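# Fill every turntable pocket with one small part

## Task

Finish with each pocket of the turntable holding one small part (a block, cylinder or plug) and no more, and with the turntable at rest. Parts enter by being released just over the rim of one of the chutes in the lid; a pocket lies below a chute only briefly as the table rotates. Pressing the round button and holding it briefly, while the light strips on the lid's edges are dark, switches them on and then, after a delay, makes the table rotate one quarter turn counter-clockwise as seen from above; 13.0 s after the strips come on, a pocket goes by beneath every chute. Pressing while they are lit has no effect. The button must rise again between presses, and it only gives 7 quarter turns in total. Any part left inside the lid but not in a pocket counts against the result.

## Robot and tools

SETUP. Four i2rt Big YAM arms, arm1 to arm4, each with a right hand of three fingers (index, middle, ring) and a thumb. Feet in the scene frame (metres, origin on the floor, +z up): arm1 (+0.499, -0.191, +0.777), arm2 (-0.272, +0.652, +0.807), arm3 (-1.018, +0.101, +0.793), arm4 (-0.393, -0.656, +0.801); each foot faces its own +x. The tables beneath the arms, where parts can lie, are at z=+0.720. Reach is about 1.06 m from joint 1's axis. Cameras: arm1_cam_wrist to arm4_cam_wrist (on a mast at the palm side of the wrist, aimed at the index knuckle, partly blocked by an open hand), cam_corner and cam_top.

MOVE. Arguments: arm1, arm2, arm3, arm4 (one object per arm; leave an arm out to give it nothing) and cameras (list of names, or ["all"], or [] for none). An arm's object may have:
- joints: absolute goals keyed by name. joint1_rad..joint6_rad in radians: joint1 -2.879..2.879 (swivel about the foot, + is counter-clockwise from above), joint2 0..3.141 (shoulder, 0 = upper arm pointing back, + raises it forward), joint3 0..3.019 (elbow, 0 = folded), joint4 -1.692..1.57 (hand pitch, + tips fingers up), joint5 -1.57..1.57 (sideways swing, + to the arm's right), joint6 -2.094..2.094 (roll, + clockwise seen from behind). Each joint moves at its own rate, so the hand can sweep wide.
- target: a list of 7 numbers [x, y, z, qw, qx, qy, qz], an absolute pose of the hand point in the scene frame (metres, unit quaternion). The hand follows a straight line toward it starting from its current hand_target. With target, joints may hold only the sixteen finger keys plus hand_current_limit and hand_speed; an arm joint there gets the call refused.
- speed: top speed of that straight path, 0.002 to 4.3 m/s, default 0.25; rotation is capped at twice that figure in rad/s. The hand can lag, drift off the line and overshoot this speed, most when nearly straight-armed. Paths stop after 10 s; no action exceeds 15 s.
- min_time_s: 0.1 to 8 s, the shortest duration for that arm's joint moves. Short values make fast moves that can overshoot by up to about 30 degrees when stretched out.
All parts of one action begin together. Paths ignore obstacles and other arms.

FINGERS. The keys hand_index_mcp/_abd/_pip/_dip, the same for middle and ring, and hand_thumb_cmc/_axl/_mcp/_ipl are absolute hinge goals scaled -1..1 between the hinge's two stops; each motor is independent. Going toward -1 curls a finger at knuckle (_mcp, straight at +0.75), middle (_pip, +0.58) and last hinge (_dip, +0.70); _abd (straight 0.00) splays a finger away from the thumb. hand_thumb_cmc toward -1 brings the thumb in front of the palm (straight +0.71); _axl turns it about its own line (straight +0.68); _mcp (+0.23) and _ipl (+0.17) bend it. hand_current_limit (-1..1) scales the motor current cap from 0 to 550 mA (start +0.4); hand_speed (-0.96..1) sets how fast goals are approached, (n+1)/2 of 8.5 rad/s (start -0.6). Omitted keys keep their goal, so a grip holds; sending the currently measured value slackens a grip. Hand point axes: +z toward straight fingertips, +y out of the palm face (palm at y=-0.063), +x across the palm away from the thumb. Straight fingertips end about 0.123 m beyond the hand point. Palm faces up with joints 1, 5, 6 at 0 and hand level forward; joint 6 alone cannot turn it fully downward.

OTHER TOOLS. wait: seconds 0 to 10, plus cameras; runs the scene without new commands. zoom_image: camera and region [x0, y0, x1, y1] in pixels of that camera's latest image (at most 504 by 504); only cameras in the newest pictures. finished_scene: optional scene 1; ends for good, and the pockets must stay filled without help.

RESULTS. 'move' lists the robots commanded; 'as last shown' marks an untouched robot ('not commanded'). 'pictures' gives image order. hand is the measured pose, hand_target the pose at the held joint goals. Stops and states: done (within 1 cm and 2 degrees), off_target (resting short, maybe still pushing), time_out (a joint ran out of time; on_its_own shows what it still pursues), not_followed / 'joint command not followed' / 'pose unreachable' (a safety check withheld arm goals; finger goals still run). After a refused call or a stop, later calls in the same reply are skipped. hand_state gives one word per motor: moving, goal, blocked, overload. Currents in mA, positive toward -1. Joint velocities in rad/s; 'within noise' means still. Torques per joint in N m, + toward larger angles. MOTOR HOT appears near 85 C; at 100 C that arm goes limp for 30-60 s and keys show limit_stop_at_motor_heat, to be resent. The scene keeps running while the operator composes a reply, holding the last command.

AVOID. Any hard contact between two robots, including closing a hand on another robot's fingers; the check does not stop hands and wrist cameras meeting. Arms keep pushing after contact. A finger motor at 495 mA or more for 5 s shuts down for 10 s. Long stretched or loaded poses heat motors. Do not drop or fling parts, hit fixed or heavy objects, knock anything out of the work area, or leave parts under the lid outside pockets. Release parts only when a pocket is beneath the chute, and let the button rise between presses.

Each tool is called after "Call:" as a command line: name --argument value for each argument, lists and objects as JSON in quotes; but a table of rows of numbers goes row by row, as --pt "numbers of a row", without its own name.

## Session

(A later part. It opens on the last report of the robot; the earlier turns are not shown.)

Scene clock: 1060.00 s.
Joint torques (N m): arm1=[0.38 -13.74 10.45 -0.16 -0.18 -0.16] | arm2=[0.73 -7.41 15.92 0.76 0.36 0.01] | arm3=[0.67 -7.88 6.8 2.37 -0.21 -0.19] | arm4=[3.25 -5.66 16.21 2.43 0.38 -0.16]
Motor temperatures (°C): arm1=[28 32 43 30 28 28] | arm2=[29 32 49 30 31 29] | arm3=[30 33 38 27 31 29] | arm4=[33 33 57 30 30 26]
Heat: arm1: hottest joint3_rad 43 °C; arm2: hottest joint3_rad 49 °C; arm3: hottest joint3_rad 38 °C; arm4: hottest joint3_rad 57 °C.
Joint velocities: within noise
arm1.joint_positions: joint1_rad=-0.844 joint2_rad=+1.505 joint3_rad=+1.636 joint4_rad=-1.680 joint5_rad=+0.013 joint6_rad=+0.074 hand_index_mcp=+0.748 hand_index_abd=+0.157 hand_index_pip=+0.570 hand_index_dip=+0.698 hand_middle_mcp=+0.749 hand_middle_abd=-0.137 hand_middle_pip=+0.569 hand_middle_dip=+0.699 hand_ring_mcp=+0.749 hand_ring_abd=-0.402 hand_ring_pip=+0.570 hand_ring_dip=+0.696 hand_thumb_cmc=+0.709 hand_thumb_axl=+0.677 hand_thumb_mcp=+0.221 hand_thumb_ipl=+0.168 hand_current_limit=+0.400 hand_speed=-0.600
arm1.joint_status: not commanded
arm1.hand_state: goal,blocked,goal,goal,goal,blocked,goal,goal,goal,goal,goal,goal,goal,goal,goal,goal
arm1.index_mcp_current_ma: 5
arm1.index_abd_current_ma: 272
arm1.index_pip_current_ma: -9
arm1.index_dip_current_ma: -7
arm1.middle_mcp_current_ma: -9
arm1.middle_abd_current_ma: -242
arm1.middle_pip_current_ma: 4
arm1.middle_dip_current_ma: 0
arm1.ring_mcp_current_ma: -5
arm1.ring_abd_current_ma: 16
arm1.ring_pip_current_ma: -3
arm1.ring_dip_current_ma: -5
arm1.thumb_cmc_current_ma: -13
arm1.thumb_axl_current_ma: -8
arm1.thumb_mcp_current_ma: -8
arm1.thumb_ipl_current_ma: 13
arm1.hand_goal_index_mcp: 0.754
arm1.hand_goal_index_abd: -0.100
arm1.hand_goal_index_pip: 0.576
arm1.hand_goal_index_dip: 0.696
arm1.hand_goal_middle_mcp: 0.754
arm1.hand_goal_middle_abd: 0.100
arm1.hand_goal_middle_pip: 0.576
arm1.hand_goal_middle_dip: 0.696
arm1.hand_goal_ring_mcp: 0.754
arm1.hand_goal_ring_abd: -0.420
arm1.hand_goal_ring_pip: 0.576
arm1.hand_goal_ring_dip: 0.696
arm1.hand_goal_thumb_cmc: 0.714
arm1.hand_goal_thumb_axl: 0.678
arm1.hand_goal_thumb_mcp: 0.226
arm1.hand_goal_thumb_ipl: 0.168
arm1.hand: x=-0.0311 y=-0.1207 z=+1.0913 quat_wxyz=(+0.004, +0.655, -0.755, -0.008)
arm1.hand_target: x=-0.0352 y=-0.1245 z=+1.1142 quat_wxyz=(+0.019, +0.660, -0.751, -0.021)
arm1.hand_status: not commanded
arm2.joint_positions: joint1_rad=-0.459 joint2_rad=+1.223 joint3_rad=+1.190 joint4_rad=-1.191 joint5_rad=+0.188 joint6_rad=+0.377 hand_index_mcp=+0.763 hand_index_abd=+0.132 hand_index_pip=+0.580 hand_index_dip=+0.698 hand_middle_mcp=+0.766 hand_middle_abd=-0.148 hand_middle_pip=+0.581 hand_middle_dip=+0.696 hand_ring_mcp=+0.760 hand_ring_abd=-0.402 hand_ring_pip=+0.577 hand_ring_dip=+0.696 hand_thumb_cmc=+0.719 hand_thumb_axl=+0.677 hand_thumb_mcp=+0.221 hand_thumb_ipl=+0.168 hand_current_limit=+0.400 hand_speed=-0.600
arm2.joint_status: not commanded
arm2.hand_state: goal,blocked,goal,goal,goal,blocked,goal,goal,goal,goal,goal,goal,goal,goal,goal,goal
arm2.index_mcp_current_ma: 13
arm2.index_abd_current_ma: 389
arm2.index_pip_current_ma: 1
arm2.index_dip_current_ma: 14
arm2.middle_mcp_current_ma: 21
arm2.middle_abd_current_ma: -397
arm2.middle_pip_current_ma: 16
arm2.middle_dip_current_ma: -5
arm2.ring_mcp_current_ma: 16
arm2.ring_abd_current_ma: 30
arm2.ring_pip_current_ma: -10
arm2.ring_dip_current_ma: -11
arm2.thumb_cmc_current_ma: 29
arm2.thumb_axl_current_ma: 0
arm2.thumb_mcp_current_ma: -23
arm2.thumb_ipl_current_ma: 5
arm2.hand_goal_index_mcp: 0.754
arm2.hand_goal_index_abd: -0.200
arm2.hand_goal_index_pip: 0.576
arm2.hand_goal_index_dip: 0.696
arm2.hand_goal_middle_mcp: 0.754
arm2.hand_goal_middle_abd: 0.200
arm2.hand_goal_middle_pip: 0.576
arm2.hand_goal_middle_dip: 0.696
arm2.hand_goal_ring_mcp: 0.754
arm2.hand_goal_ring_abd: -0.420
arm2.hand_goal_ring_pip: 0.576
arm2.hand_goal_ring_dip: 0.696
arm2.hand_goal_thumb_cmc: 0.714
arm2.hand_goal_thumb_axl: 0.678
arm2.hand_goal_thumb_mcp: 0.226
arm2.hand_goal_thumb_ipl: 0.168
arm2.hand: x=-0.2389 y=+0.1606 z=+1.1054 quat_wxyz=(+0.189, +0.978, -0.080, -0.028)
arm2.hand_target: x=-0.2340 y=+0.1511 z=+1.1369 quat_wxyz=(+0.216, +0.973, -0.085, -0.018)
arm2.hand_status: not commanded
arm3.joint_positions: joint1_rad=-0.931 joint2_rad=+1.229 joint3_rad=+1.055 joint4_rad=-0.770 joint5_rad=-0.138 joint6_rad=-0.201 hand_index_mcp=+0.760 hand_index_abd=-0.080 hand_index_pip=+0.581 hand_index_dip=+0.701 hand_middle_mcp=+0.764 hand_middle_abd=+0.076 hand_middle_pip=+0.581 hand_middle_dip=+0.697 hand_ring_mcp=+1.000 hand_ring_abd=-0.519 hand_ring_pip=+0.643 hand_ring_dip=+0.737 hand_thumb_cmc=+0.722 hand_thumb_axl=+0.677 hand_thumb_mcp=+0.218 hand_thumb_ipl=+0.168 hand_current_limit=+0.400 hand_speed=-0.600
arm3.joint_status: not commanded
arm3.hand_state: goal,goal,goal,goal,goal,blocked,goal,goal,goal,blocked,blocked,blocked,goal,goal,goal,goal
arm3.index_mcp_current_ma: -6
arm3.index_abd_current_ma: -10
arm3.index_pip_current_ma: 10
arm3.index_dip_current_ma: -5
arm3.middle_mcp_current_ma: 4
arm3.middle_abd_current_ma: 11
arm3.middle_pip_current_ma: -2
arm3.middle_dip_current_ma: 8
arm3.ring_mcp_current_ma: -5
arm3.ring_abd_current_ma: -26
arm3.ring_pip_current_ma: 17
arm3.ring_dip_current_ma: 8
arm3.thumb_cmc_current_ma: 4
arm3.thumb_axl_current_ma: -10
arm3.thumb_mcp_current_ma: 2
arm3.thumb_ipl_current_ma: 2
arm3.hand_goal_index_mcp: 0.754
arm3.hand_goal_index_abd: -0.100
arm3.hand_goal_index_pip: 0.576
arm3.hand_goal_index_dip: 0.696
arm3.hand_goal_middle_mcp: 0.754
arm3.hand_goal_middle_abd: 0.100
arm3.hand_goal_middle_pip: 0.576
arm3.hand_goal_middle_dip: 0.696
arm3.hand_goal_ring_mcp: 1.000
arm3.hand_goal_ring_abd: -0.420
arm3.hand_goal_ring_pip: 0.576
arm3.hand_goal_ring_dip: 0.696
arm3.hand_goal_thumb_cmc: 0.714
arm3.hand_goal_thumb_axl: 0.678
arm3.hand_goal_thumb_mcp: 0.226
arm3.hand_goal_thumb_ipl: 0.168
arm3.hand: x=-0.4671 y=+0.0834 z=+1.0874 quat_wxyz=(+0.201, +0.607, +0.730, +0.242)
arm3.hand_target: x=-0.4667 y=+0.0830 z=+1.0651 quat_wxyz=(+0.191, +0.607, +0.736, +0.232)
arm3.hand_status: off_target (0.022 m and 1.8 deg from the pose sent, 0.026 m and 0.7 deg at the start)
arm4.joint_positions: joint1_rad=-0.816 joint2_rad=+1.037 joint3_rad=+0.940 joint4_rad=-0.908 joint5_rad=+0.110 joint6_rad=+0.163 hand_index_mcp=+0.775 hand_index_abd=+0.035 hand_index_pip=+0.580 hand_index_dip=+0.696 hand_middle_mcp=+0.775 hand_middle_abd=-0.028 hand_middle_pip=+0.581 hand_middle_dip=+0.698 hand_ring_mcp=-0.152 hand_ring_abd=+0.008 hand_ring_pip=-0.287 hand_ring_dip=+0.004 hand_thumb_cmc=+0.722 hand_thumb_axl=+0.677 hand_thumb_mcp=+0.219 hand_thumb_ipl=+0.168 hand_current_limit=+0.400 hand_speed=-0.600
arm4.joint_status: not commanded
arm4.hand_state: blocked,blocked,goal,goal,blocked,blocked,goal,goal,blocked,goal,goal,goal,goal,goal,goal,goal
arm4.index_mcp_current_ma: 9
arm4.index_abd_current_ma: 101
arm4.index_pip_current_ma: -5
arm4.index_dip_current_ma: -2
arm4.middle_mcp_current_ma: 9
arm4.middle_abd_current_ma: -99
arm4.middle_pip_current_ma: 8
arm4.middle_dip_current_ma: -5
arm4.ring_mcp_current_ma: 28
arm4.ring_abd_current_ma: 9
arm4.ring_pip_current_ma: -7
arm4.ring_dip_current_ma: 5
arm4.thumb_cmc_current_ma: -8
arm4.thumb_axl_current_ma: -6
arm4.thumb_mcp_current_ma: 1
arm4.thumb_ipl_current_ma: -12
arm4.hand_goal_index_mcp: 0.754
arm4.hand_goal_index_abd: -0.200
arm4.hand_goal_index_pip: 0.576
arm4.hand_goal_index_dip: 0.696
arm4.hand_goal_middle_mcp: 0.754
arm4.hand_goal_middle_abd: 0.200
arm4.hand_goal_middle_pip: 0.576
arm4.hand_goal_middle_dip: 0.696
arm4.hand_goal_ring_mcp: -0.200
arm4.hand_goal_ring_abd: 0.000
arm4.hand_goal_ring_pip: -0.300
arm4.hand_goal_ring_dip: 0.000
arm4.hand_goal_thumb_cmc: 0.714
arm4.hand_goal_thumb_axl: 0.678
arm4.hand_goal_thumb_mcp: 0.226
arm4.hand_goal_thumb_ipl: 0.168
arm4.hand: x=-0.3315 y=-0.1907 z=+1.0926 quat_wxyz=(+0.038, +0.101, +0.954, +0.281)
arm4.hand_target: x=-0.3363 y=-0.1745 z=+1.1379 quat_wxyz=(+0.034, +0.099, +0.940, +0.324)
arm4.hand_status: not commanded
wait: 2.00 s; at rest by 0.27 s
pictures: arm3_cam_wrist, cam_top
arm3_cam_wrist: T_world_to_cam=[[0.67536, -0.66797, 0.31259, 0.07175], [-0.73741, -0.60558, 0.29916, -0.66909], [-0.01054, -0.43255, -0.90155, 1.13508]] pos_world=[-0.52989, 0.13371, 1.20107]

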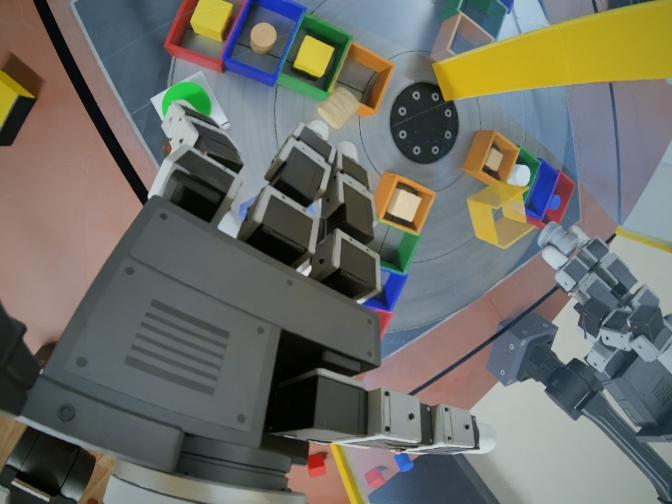

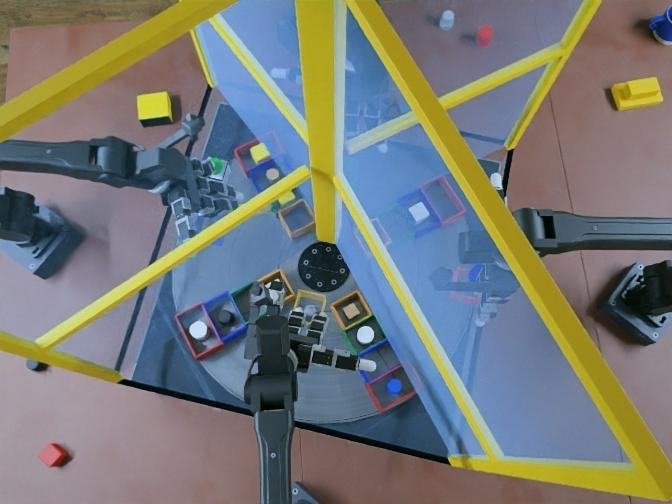

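Call:
move --arm3 '{"target": [-0.466, 0.083, 1.145, 0.1913, 0.6067, 0.7359, 0.232], "speed": 0.15}' --cameras '["cam_top", "cam_corner", "arm2_cam_wrist", "arm3_cam_wrist"]'

Scene clock: 1138.10 s.
Joint torques (N m): arm1=[0.38 -13.63 10.47 -0.08 -0.15 -0.16] | arm2=[1.03 -7.41 15.65 0.75 0.4 -0.07] | arm3=[0.62 -9.58 12.05 1.17 -0.14 -0.17] | arm4=[3.31 -5.6 16.18 2.4 0.39 -0.16]
Motor temperatures (°C): arm1=[28 33 44 30 28 28] | arm2=[29 32 50 30 31 29] | arm3=[29 33 37 27 31 29] | arm4=[33 33 58 30 30 26]
Heat: arm1: hottest joint3_rad 44 °C; arm2: hottest joint3_rad 50 °C; arm3: hottest joint3_rad 37 °C; arm4: hottest joint3_rad 58 °C.
move: arm3 off_target
Joint velocities: within noise
arm1, arm2, arm4: as last shown
arm1.index_mcp_current_ma: 7
arm1.index_abd_current_ma: 275
arm1.index_pip_current_ma: -8
arm1.index_dip_current_ma: -4
arm1.middle_mcp_current_ma: -4
arm1.middle_abd_current_ma: -240
arm1.middle_pip_current_ma: -1
arm1.middle_dip_current_ma: -4
arm1.ring_mcp_current_ma: -11
arm1.ring_abd_current_ma: 11
arm1.ring_dip_current_ma: -12
arm1.thumb_cmc_current_ma: -8
arm1.thumb_axl_current_ma: -5
arm1.thumb_mcp_current_ma: -1
arm1.thumb_ipl_current_ma: 5
arm2.index_mcp_current_ma: 17
arm2.index_abd_current_ma: 376
arm2.index_pip_current_ma: 19
arm2.index_dip_current_ma: 8
arm2.middle_mcp_current_ma: 11
arm2.middle_abd_current_ma: -402
arm2.middle_pip_current_ma: 13
arm2.middle_dip_current_ma: -7
arm2.ring_mcp_current_ma: 8
arm2.ring_abd_current_ma: 16
arm2.ring_pip_current_ma: 4
arm2.ring_dip_current_ma: -6
arm2.thumb_cmc_current_ma: 17
arm2.thumb_axl_current_ma: -1
arm2.thumb_mcp_current_ma: -20
arm2.thumb_ipl_current_ma: 12
arm3.joint_positions: joint1_rad=-0.931 joint2_rad=+1.223 joint3_rad=+1.174 joint4_rad=-0.956 joint5_rad=-0.138 joint6_rad=-0.201 hand_index_mcp=+0.760 hand_index_abd=-0.080 hand_index_pip=+0.581 hand_index_dip=+0.701 hand_middle_mcp=+0.764 hand_middle_abd=+0.076 hand_middle_pip=+0.581 hand_middle_dip=+0.697 hand_ring_mcp=+0.999 hand_ring_abd=-0.424 hand_ring_pip=+0.587 hand_ring_dip=+0.707 hand_thumb_cmc=+0.723 hand_thumb_axl=+0.677 hand_thumb_mcp=+0.218 hand_thumb_ipl=+0.168 hand_current_limit=+0.400 hand_speed=-0.600
arm3.joint_status: not commanded
arm3.hand_state: goal,goal,goal,goal,goal,blocked,goal,goal,goal,goal,goal,goal,goal,goal,goal,goal
arm3.index_mcp_current_ma: -14
arm3.index_abd_current_ma: -18
arm3.index_pip_current_ma: 8
arm3.index_dip_current_ma: 3
arm3.middle_mcp_current_ma: -6
arm3.middle_abd_current_ma: 0
arm3.middle_pip_current_ma: 12
arm3.middle_dip_current_ma: 1
arm3.ring_mcp_current_ma: -6
arm3.ring_abd_current_ma: 6
arm3.ring_pip_current_ma: 13
arm3.ring_dip_current_ma: -4
arm3.thumb_cmc_current_ma: 12
arm3.thumb_axl_current_ma: -9
arm3.thumb_mcp_current_ma: 2
arm3.thumb_ipl_current_ma: 2
arm3.hand_goal_index_mcp: 0.754
arm3.hand_goal_index_abd: -0.100
arm3.hand_goal_index_pip: 0.576
arm3.hand_goal_index_dip: 0.696
arm3.hand_goal_middle_mcp: 0.754
arm3.hand_goal_middle_abd: 0.100
arm3.hand_goal_middle_pip: 0.576
arm3.hand_goal_middle_dip: 0.696
arm3.hand_goal_ring_mcp: 1.000
arm3.hand_goal_ring_abd: -0.420
arm3.hand_goal_ring_pip: 0.576
arm3.hand_goal_ring_dip: 0.696
arm3.hand_goal_thumb_cmc: 0.714
arm3.hand_goal_thumb_axl: 0.678
arm3.hand_goal_thumb_mcp: 0.226
arm3.hand_goal_thumb_ipl: 0.168
arm3.hand: x=-0.4733 y=+0.0835 z=+1.1213 quat_wxyz=(+0.177, +0.615, +0.735, +0.225)
arm3.hand_target: x=-0.4669 y=+0.0829 z=+1.1450 quat_wxyz=(+0.192, +0.607, +0.736, +0.232)
arm3.hand_status: off_target (0.025 m and 2.0 deg from the pose sent, 0.057 m and 1.8 deg at the start)
arm4.index_mcp_current_ma: 2
arm4.index_abd_current_ma: 96
arm4.index_pip_current_ma: -9
arm4.index_dip_current_ma: 1
arm4.middle_mcp_current_ma: 15
arm4.middle_abd_current_ma: -93
arm4.middle_dip_current_ma: -4
arm4.ring_abd_current_ma: -1
arm4.ring_pip_current_ma: 5
arm4.ring_dip_current_ma: -2
arm4.thumb_cmc_current_ma: -3
arm4.thumb_axl_current_ma: -8
arm4.thumb_mcp_current_ma: -4
arm4.thumb_ipl_current_ma: -15
pictures: arm2_cam_wrist, arm3_cam_wrist, cam_corner, cam_top
arm2_cam_wrist: T_world_to_cam=[[-0.86256, -0.41958, 0.28276, -0.42504], [-0.25696, 0.84468, 0.46956, -0.76279], [-0.43586, 0.33236, -0.8364, 0.89707]] pos_world=[-0.17163, 0.16783, 1.22867]
arm3_cam_wrist: T_world_to_cam=[[0.6934, -0.6687, 0.2684, 0.12354], [-0.71759, -0.60711, 0.3413, -0.72139], [-0.06528, -0.42926, -0.90082, 1.13863]] pos_world=[-0.52899, 0.13341, 1.23876]

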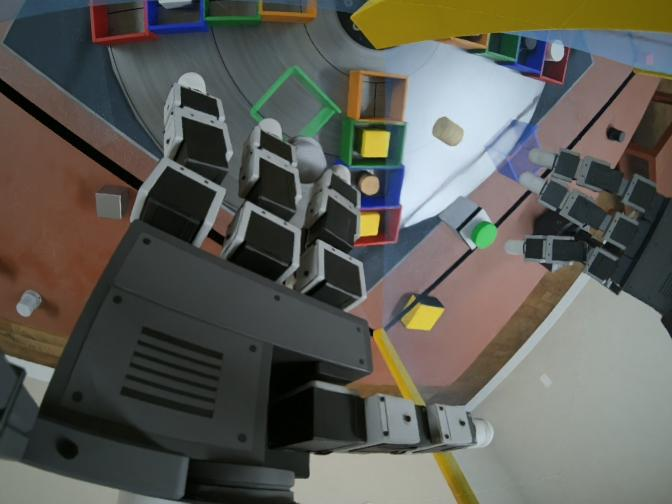

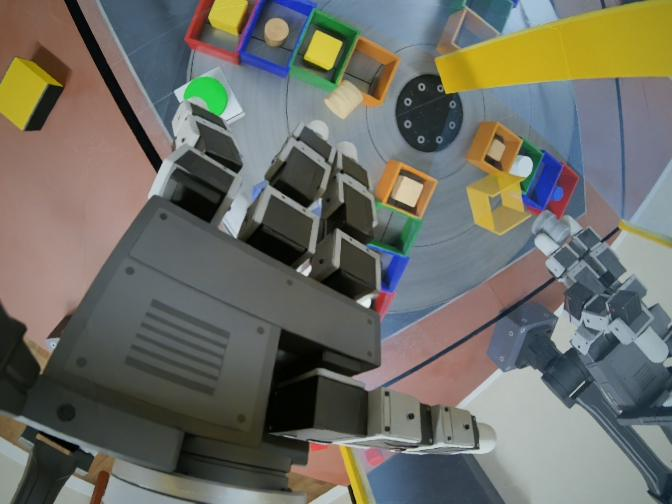

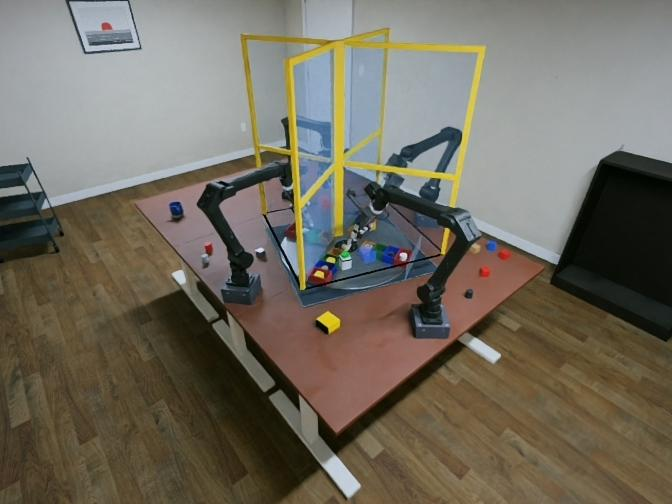

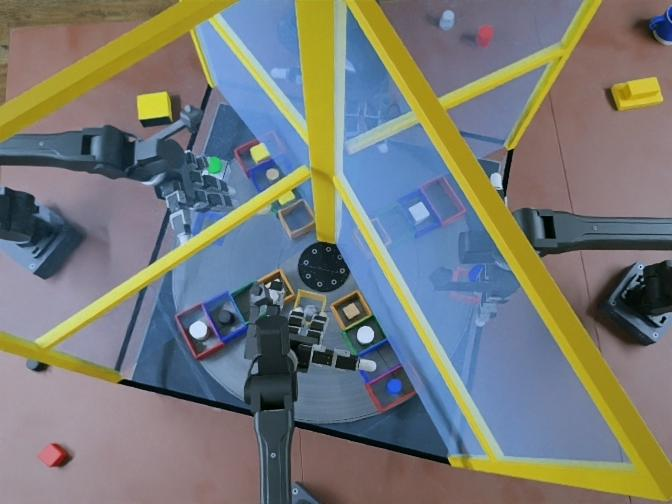

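Call:
zoom_image --camera "arm2_cam_wrist" --region '[210, 40, 410, 220]'

Call:
zoom_image --camera "cam_top" --region '[220, 240, 380, 380]'

Call:
zoom_image --camera "cam_top" --region '[240, 130, 400, 270]'

Scaled by 2.520 from the camera's image (finer frame: 960x720).

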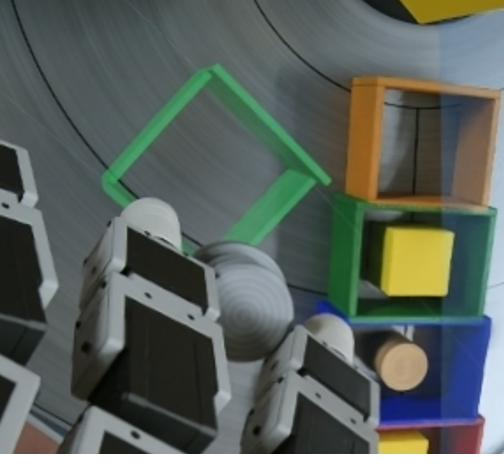

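Scaled by 3.150 from the camera's image (finer frame: 960x720).

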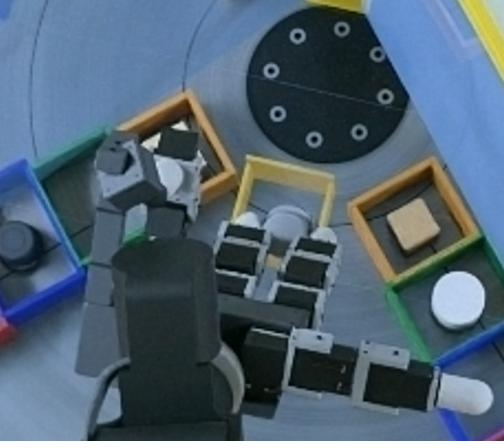

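Scaled by 3.150 from the camera's image (finer frame: 960x720).

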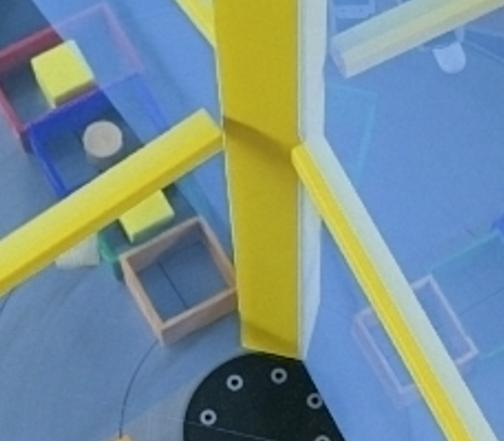

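Call:
move --arm2 '{"target": [-0.2225, 0.1200, 1.104, 0.2156, 0.9726, -0.0851, -0.0189], "speed": 0.08}' --cameras '["arm2_cam_wrist"]'

Call:
zoom_image --camera "arm2_cam_wrist" --region '[210, 40, 410, 220]'

Scene clock: 1213.70 s.
Joint torques (N m): arm1=[0.56 -13.86 10.5 -0.06 -0.16 -0.17] | arm2=[1.26 -8.82 14.54 1.61 0.38 -0.01] | arm3=[0.73 -9.52 12.07 1.2 -0.15 -0.17] | arm4=[3.37 -5.66 16.21 2.4 0.38 -0.16]
Motor temperatures (°C): arm1=[28 33 44 30 28 28] | arm2=[29 32 52 30 31 29] | arm3=[29 33 44 27 31 29] | arm4=[33 33 59 30 30 26]
Heat: arm1: hottest joint3_rad 44 °C; arm2: hottest joint3_rad 52 °C; arm3: hottest joint3_rad 44 °C; arm4: hottest joint3_rad 59 °C.
move: arm2 off_target
Joint velocities: within noise
arm1, arm3, arm4: as last shown
arm1.index_mcp_current_ma: 5
arm1.index_abd_current_ma: 270
arm1.index_pip_current_ma: -12
arm1.index_dip_current_ma: -5
arm1.middle_mcp_current_ma: -5
arm1.middle_abd_current_ma: -239
arm1.middle_pip_current_ma: 2
arm1.middle_dip_current_ma: 3
arm1.ring_mcp_current_ma: -8
arm1.ring_abd_current_ma: 15
arm1.ring_pip_current_ma: -2
arm1.ring_dip_current_ma: -6
arm1.thumb_cmc_current_ma: -13
arm1.thumb_axl_current_ma: -12
arm1.thumb_mcp_current_ma: -4
arm1.thumb_ipl_current_ma: 6
arm2.joint_positions: joint1_rad=-0.454 joint2_rad=+1.308 joint3_rad=+1.190 joint4_rad=-1.115 joint5_rad=+0.191 joint6_rad=+0.384 hand_index_mcp=+0.763 hand_index_abd=+0.132 hand_index_pip=+0.580 hand_index_dip=+0.698 hand_middle_mcp=+0.766 hand_middle_abd=-0.148 hand_middle_pip=+0.581 hand_middle_dip=+0.696 hand_ring_mcp=+0.760 hand_ring_abd=-0.402 hand_ring_pip=+0.577 hand_ring_dip=+0.696 hand_thumb_cmc=+0.719 hand_thumb_axl=+0.677 hand_thumb_mcp=+0.221 hand_thumb_ipl=+0.168 hand_current_limit=+0.400 hand_speed=-0.600
arm2.joint_status: not commanded
arm2.hand_state: goal,blocked,goal,goal,goal,blocked,goal,goal,goal,goal,goal,goal,goal,goal,goal,goal
arm2.index_mcp_current_ma: 6
arm2.index_abd_current_ma: 382
arm2.index_pip_current_ma: 15
arm2.index_dip_current_ma: 19
arm2.middle_mcp_current_ma: 21
arm2.middle_abd_current_ma: -378
arm2.middle_pip_current_ma: 7
arm2.middle_dip_current_ma: -2
arm2.ring_mcp_current_ma: 4
arm2.ring_abd_current_ma: 31
arm2.ring_pip_current_ma: -9
arm2.ring_dip_current_ma: -7
arm2.thumb_cmc_current_ma: 25
arm2.thumb_axl_current_ma: -10
arm2.thumb_mcp_current_ma: -26
arm2.thumb_ipl_current_ma: 5
arm2.hand_goal_index_mcp: 0.754
arm2.hand_goal_index_abd: -0.200
arm2.hand_goal_index_pip: 0.576
arm2.hand_goal_index_dip: 0.696
arm2.hand_goal_middle_mcp: 0.754
arm2.hand_goal_middle_abd: 0.200
arm2.hand_goal_middle_pip: 0.576
arm2.hand_goal_middle_dip: 0.696
arm2.hand_goal_ring_mcp: 0.754
arm2.hand_goal_ring_abd: -0.420
arm2.hand_goal_ring_pip: 0.576
arm2.hand_goal_ring_dip: 0.696
arm2.hand_goal_thumb_cmc: 0.714
arm2.hand_goal_thumb_axl: 0.678
arm2.hand_goal_thumb_mcp: 0.226
arm2.hand_goal_thumb_ipl: 0.168
arm2.hand: x=-0.2301 y=+0.1339 z=+1.0762 quat_wxyz=(+0.186, +0.979, -0.081, -0.029)
arm2.hand_target: x=-0.2228 y=+0.1215 z=+1.1042 quat_wxyz=(+0.216, +0.973, -0.085, -0.018)
arm2.hand_status: off_target (0.032 m and 3.7 deg from the pose sent, 0.044 m and 3.3 deg at the start)
arm3.index_mcp_current_ma: -15
arm3.index_abd_current_ma: -3
arm3.index_pip_current_ma: -4
arm3.index_dip_current_ma: -11
arm3.middle_mcp_current_ma: -2
arm3.middle_abd_current_ma: 4
arm3.middle_pip_current_ma: 3
arm3.middle_dip_current_ma: 4
arm3.ring_mcp_current_ma: -18
arm3.ring_abd_current_ma: -3
arm3.ring_pip_current_ma: -1
arm3.ring_dip_current_ma: -8
arm3.thumb_cmc_current_ma: 13
arm3.thumb_axl_current_ma: 0
arm3.thumb_mcp_current_ma: -5
arm3.thumb_ipl_current_ma: 3
arm4.index_mcp_current_ma: -5
arm4.index_abd_current_ma: 83
arm4.index_pip_current_ma: -2
arm4.index_dip_current_ma: -7
arm4.middle_mcp_current_ma: -5
arm4.middle_abd_current_ma: -99
arm4.middle_pip_current_ma: 14
arm4.middle_dip_current_ma: -9
arm4.ring_mcp_current_ma: 32
arm4.ring_abd_current_ma: 12
arm4.ring_pip_current_ma: -6
arm4.ring_dip_current_ma: -1
arm4.thumb_cmc_current_ma: -13
arm4.thumb_axl_current_ma: -3
arm4.thumb_mcp_current_ma: 0
arm4.thumb_ipl_current_ma: -2
arm2_cam_wrist: T_world_to_cam=[[-0.863, -0.4195, 0.28152, -0.41918], [-0.25375, 0.84177, 0.47648, -0.73063], [-0.43686, 0.33976, -0.8329, 0.88021]] pos_world=[-0.16262, 0.14012, 1.19926]

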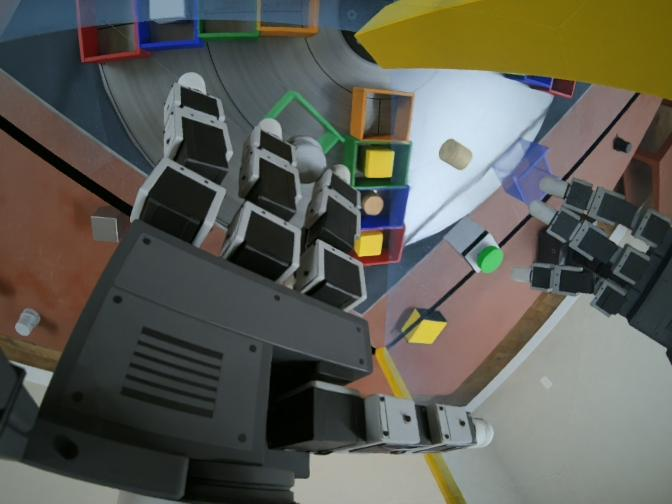

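Scaled by 2.520 from the camera's image (finer frame: 960x720).

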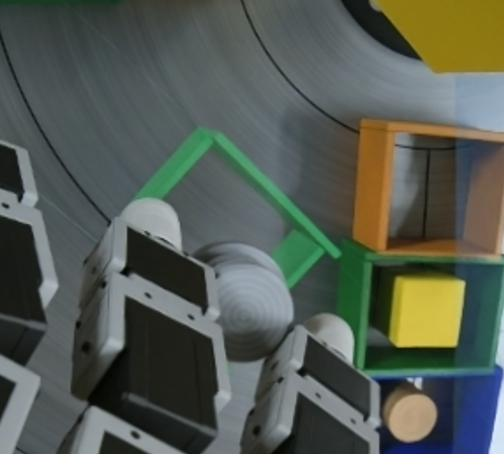

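Call:
move --arm2 '{"target": [-0.2155, 0.1110, 1.094, 0.2156, 0.9726, -0.0851, -0.0189], "speed": 0.08}' --cameras '["arm2_cam_wrist", "cam_top", "cam_corner"]'

Call:
zoom_image --camera "arm2_cam_wrist" --region '[210, 80, 390, 240]'

Call:
zoom_image --camera "cam_corner" --region '[260, 180, 460, 320]'

Call:
zoom_image --camera "cam_top" --region '[300, 110, 500, 270]'

Scene clock: 1233.63 s.
Joint torques (N m): arm1=[0.56 -13.86 10.51 -0.03 -0.16 -0.17] | arm2=[1.2 -9.05 14.58 1.51 0.4 0] | arm3=[0.73 -9.52 12.01 1.2 -0.14 -0.17] | arm4=[3.31 -5.54 16.18 2.4 0.38 -0.16]
Motor temperatures (°C): arm1=[28 33 44 30 28 28] | arm2=[29 32 51 30 31 29] | arm3=[29 33 44 27 31 29] | arm4=[33 33 59 30 30 26]
Heat: arm1: hottest joint3_rad 44 °C; arm2: hottest joint3_rad 51 °C; arm3: hottest joint3_rad 44 °C; arm4: hottest joint3_rad 59 °C.
move: arm2 off_target
Joint velocities: within noise
arm1, arm3, arm4: as last shown
arm1.index_mcp_current_ma: 3
arm1.index_abd_current_ma: 271
arm1.index_pip_current_ma: -7
arm1.middle_mcp_current_ma: -1
arm1.middle_abd_current_ma: -245
arm1.middle_pip_current_ma: 4
arm1.middle_dip_current_ma: -7
arm1.ring_abd_current_ma: 14
arm1.ring_pip_current_ma: 4
arm1.ring_dip_current_ma: -5
arm1.thumb_cmc_current_ma: -8
arm1.thumb_axl_current_ma: -6
arm1.thumb_mcp_current_ma: -6
arm1.thumb_ipl_current_ma: 3
arm2.joint_positions: joint1_rad=-0.444 joint2_rad=+1.336 joint3_rad=+1.190 joint4_rad=-1.089 joint5_rad=+0.195 joint6_rad=+0.394 hand_index_mcp=+0.763 hand_index_abd=+0.132 hand_index_pip=+0.580 hand_index_dip=+0.698 hand_middle_mcp=+0.766 hand_middle_abd=-0.148 hand_middle_pip=+0.581 hand_middle_dip=+0.696 hand_ring_mcp=+0.760 hand_ring_abd=-0.402 hand_ring_pip=+0.577 hand_ring_dip=+0.696 hand_thumb_cmc=+0.719 hand_thumb_axl=+0.677 hand_thumb_mcp=+0.221 hand_thumb_ipl=+0.168 hand_current_limit=+0.400 hand_speed=-0.600
arm2.joint_status: not commanded
arm2.hand_state: goal,blocked,goal,goal,goal,blocked,goal,goal,goal,goal,goal,goal,goal,goal,goal,goal
arm2.index_mcp_current_ma: 13
arm2.index_abd_current_ma: 371
arm2.index_pip_current_ma: 17
arm2.index_dip_current_ma: 18
arm2.middle_mcp_current_ma: 4
arm2.middle_abd_current_ma: -390
arm2.middle_pip_current_ma: 2
arm2.middle_dip_current_ma: -7
arm2.ring_mcp_current_ma: 13
arm2.ring_abd_current_ma: 28
arm2.ring_pip_current_ma: -15
arm2.ring_dip_current_ma: -14
arm2.thumb_cmc_current_ma: 24
arm2.thumb_axl_current_ma: 2
arm2.thumb_mcp_current_ma: -15
arm2.thumb_ipl_current_ma: 14
arm2.hand_goal_index_mcp: 0.754
arm2.hand_goal_index_abd: -0.200
arm2.hand_goal_index_pip: 0.576
arm2.hand_goal_index_dip: 0.696
arm2.hand_goal_middle_mcp: 0.754
arm2.hand_goal_middle_abd: 0.200
arm2.hand_goal_middle_pip: 0.576
arm2.hand_goal_middle_dip: 0.696
arm2.hand_goal_ring_mcp: 0.754
arm2.hand_goal_ring_abd: -0.420
arm2.hand_goal_ring_pip: 0.576
arm2.hand_goal_ring_dip: 0.696
arm2.hand_goal_thumb_cmc: 0.714
arm2.hand_goal_thumb_axl: 0.678
arm2.hand_goal_thumb_mcp: 0.226
arm2.hand_goal_thumb_ipl: 0.168
arm2.hand: x=-0.2235 y=+0.1262 z=+1.0665 quat_wxyz=(+0.186, +0.979, -0.081, -0.030)
arm2.hand_target: x=-0.2158 y=+0.1126 z=+1.0942 quat_wxyz=(+0.216, +0.973, -0.085, -0.018)
arm2.hand_status: off_target (0.032 m and 3.7 deg from the pose sent, 0.033 m and 3.7 deg at the start)
arm3.index_mcp_current_ma: -8
arm3.index_abd_current_ma: -9
arm3.index_pip_current_ma: 0
arm3.index_dip_current_ma: -2
arm3.middle_mcp_current_ma: 5
arm3.middle_abd_current_ma: 7
arm3.middle_pip_current_ma: 0
arm3.middle_dip_current_ma: 1
arm3.ring_mcp_current_ma: 0
arm3.ring_abd_current_ma: -1
arm3.ring_pip_current_ma: 12
arm3.ring_dip_current_ma: -10
arm3.thumb_cmc_current_ma: 7
arm3.thumb_axl_current_ma: -9
arm3.thumb_mcp_current_ma: -3
arm3.thumb_ipl_current_ma: 10
arm4.index_mcp_current_ma: 4
arm4.index_abd_current_ma: 94
arm4.index_pip_current_ma: -8
arm4.middle_mcp_current_ma: 9
arm4.middle_abd_current_ma: -95
arm4.middle_pip_current_ma: 7
arm4.middle_dip_current_ma: -14
arm4.ring_mcp_current_ma: 34
arm4.ring_abd_current_ma: -1
arm4.ring_pip_current_ma: -1
arm4.ring_dip_current_ma: 0
arm4.thumb_cmc_current_ma: -9
arm4.thumb_mcp_current_ma: -5
arm4.thumb_ipl_current_ma: -6
pictures: arm2_cam_wrist, cam_corner, cam_top
arm2_cam_wrist: T_world_to_cam=[[-0.86263, -0.41994, 0.28199, -0.41434], [-0.25396, 0.84167, 0.47654, -0.71793], [-0.43746, 0.33947, -0.8327, 0.87739]] pos_world=[-0.15592, 0.13242, 1.18957]

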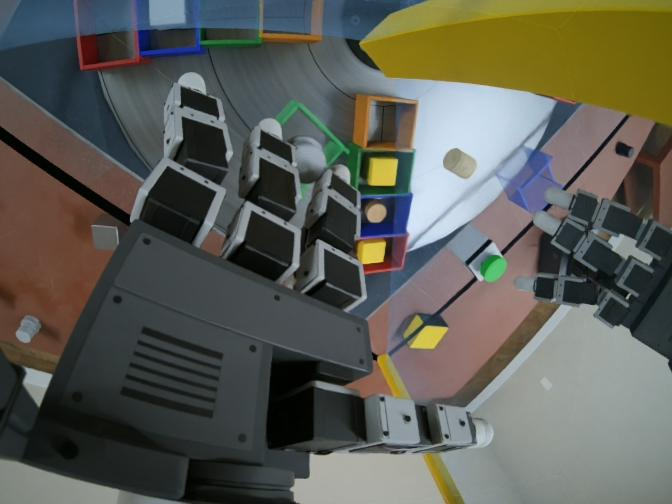

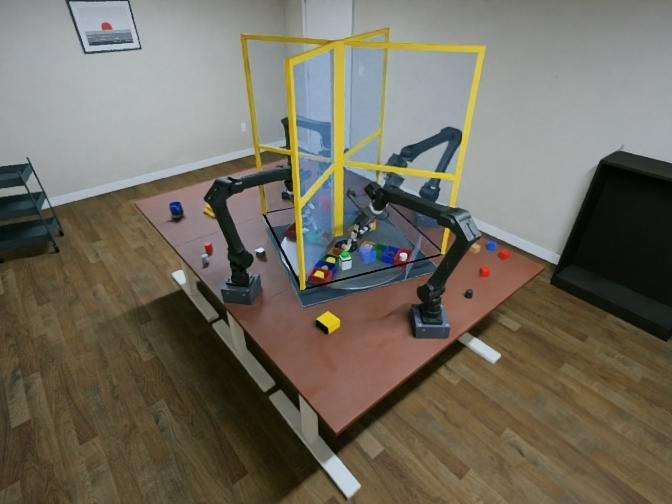

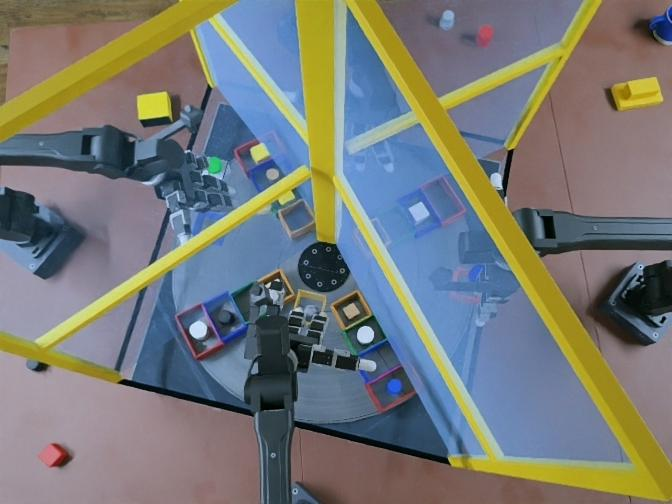

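Scaled by 2.800 from the camera's image (finer frame: 960x720).

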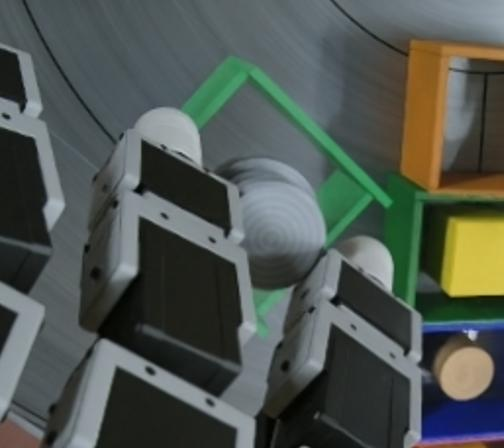

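Scaled by 2.520 from the camera's image (finer frame: 960x720).

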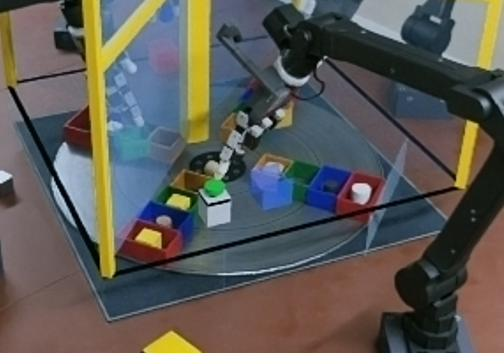

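Scaled by 2.520 from the camera's image (finer frame: 960x720).

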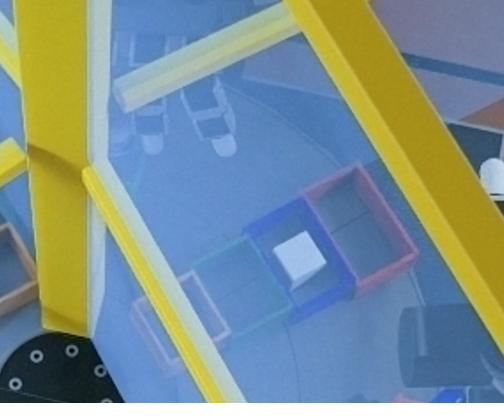

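Call:
zoom_image --camera "cam_top" --region '[320, 130, 400, 190]'

Scaled by 6.300 from the camera's image (finer frame: 960x720).

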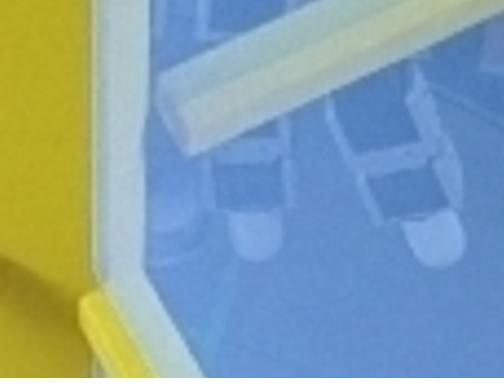

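Call:
move --arm3 '{"target": [-0.466, 0.083, 1.087, 0.1913, 0.6067, 0.7359, 0.232], "speed": 0.1}' --cameras '["arm3_cam_wrist"]'

Call:
zoom_image --camera "arm3_cam_wrist" --region '[120, 20, 320, 200]'

Scene clock: 1319.73 s.
Joint torques (N m): arm1=[0.56 -13.57 10.44 -0.12 -0.15 -0.16] | arm2=[0.85 -8.53 14.79 1.8 0.4 0] | arm3=[0.73 -8.76 7.86 2.62 -0.18 -0.17] | arm4=[3.25 -5.6 16.18 2.41 0.38 -0.15]
Motor temperatures (°C): arm1=[27 33 45 30 28 28] | arm2=[29 32 52 30 31 29] | arm3=[29 33 46 27 31 29] | arm4=[33 33 60 30 30 26]
Heat: arm1: hottest joint3_rad 45 °C; arm2: hottest joint3_rad 52 °C; arm3: hottest joint3_rad 46 °C; arm4: hottest joint3_rad 60 °C.
move: arm3 done
Joint velocities: within noise
arm1, arm2, arm4: as last shown
arm1.index_mcp_current_ma: 5
arm1.index_abd_current_ma: 269
arm1.index_pip_current_ma: -10
arm1.index_dip_current_ma: -3
arm1.middle_mcp_current_ma: 1
arm1.middle_abd_current_ma: -236
arm1.middle_dip_current_ma: -4
arm1.ring_abd_current_ma: 13
arm1.ring_pip_current_ma: -8
arm1.ring_dip_current_ma: -6
arm1.thumb_cmc_current_ma: -13
arm1.thumb_axl_current_ma: -5
arm1.thumb_mcp_current_ma: -3
arm1.thumb_ipl_current_ma: 5
arm2.index_mcp_current_ma: 8
arm2.index_abd_current_ma: 370
arm2.index_pip_current_ma: 22
arm2.index_dip_current_ma: 0
arm2.middle_mcp_current_ma: 20
arm2.middle_abd_current_ma: -382
arm2.middle_pip_current_ma: 10
arm2.middle_dip_current_ma: -2
arm2.ring_mcp_current_ma: 21
arm2.ring_abd_current_ma: 31
arm2.ring_pip_current_ma: 13
arm2.ring_dip_current_ma: -7
arm2.thumb_cmc_current_ma: 26
arm2.thumb_axl_current_ma: -11
arm2.thumb_mcp_current_ma: -8
arm2.thumb_ipl_current_ma: 7
arm3.joint_positions: joint1_rad=-0.932 joint2_rad=+1.229 joint3_rad=+1.090 joint4_rad=-0.837 joint5_rad=-0.138 joint6_rad=-0.202 hand_index_mcp=+0.760 hand_index_abd=-0.080 hand_index_pip=+0.581 hand_index_dip=+0.701 hand_middle_mcp=+0.764 hand_middle_abd=+0.076 hand_middle_pip=+0.581 hand_middle_dip=+0.697 hand_ring_mcp=+1.000 hand_ring_abd=-0.450 hand_ring_pip=+0.625 hand_ring_dip=+0.723 hand_thumb_cmc=+0.724 hand_thumb_axl=+0.677 hand_thumb_mcp=+0.218 hand_thumb_ipl=+0.168 hand_current_limit=+0.400 hand_speed=-0.600
arm3.joint_status: not commanded
arm3.hand_state: goal,blocked,goal,goal,goal,blocked,goal,goal,goal,blocked,blocked,blocked,goal,goal,goal,goal
arm3.index_mcp_current_ma: -24
arm3.index_abd_current_ma: -6
arm3.index_pip_current_ma: -4
arm3.index_dip_current_ma: -4
arm3.middle_mcp_current_ma: -6
arm3.middle_abd_current_ma: 2
arm3.middle_pip_current_ma: 9
arm3.middle_dip_current_ma: 2
arm3.ring_mcp_current_ma: 4
arm3.ring_abd_current_ma: -6
arm3.ring_pip_current_ma: 11
arm3.ring_dip_current_ma: 0
arm3.thumb_cmc_current_ma: -5
arm3.thumb_axl_current_ma: -4
arm3.thumb_mcp_current_ma: -6
arm3.thumb_ipl_current_ma: 5
arm3.hand_goal_index_mcp: 0.754
arm3.hand_goal_index_abd: -0.100
arm3.hand_goal_index_pip: 0.576
arm3.hand_goal_index_dip: 0.696
arm3.hand_goal_middle_mcp: 0.754
arm3.hand_goal_middle_abd: 0.100
arm3.hand_goal_middle_pip: 0.576
arm3.hand_goal_middle_dip: 0.696
arm3.hand_goal_ring_mcp: 1.000
arm3.hand_goal_ring_abd: -0.420
arm3.hand_goal_ring_pip: 0.576
arm3.hand_goal_ring_dip: 0.696
arm3.hand_goal_thumb_cmc: 0.714
arm3.hand_goal_thumb_axl: 0.678
arm3.hand_goal_thumb_mcp: 0.226
arm3.hand_goal_thumb_ipl: 0.168
arm3.hand: x=-0.4696 y=+0.0834 z=+1.0937 quat_wxyz=(+0.189, +0.611, +0.733, +0.233)
arm3.hand_target: x=-0.4662 y=+0.0831 z=+1.0871 quat_wxyz=(+0.191, +0.607, +0.736, +0.232)
arm3.hand_status: done (0.008 m and 0.7 deg from the pose sent, 0.035 m and 2.0 deg at the start)
arm4.index_mcp_current_ma: 0
arm4.index_abd_current_ma: 99
arm4.middle_mcp_current_ma: 11
arm4.middle_abd_current_ma: -92
arm4.middle_pip_current_ma: 4
arm4.middle_dip_current_ma: -5
arm4.ring_mcp_current_ma: 29
arm4.ring_abd_current_ma: 12
arm4.ring_pip_current_ma: -3
arm4.ring_dip_current_ma: -5
arm4.thumb_axl_current_ma: -4
arm4.thumb_mcp_current_ma: 2
arm4.thumb_ipl_current_ma: -13
arm3_cam_wrist: T_world_to_cam=[[0.6855, -0.66783, 0.29, 0.10092], [-0.72703, -0.60656, 0.32173, -0.69258], [-0.03897, -0.43138, -0.90133, 1.12707]] pos_world=[-0.52879, 0.13351, 1.20942]

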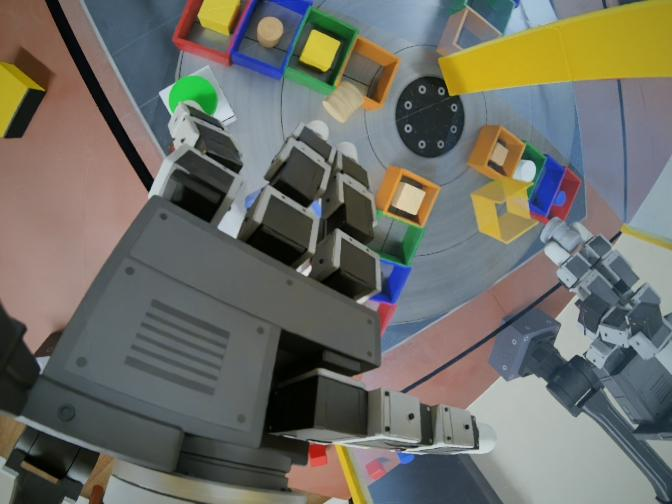

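Scaled by 2.520 from the camera's image (finer frame: 960x720).

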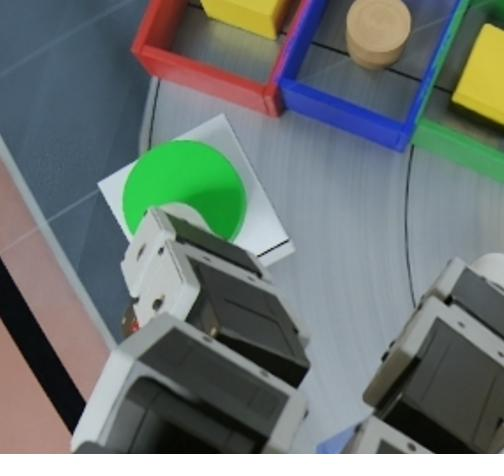

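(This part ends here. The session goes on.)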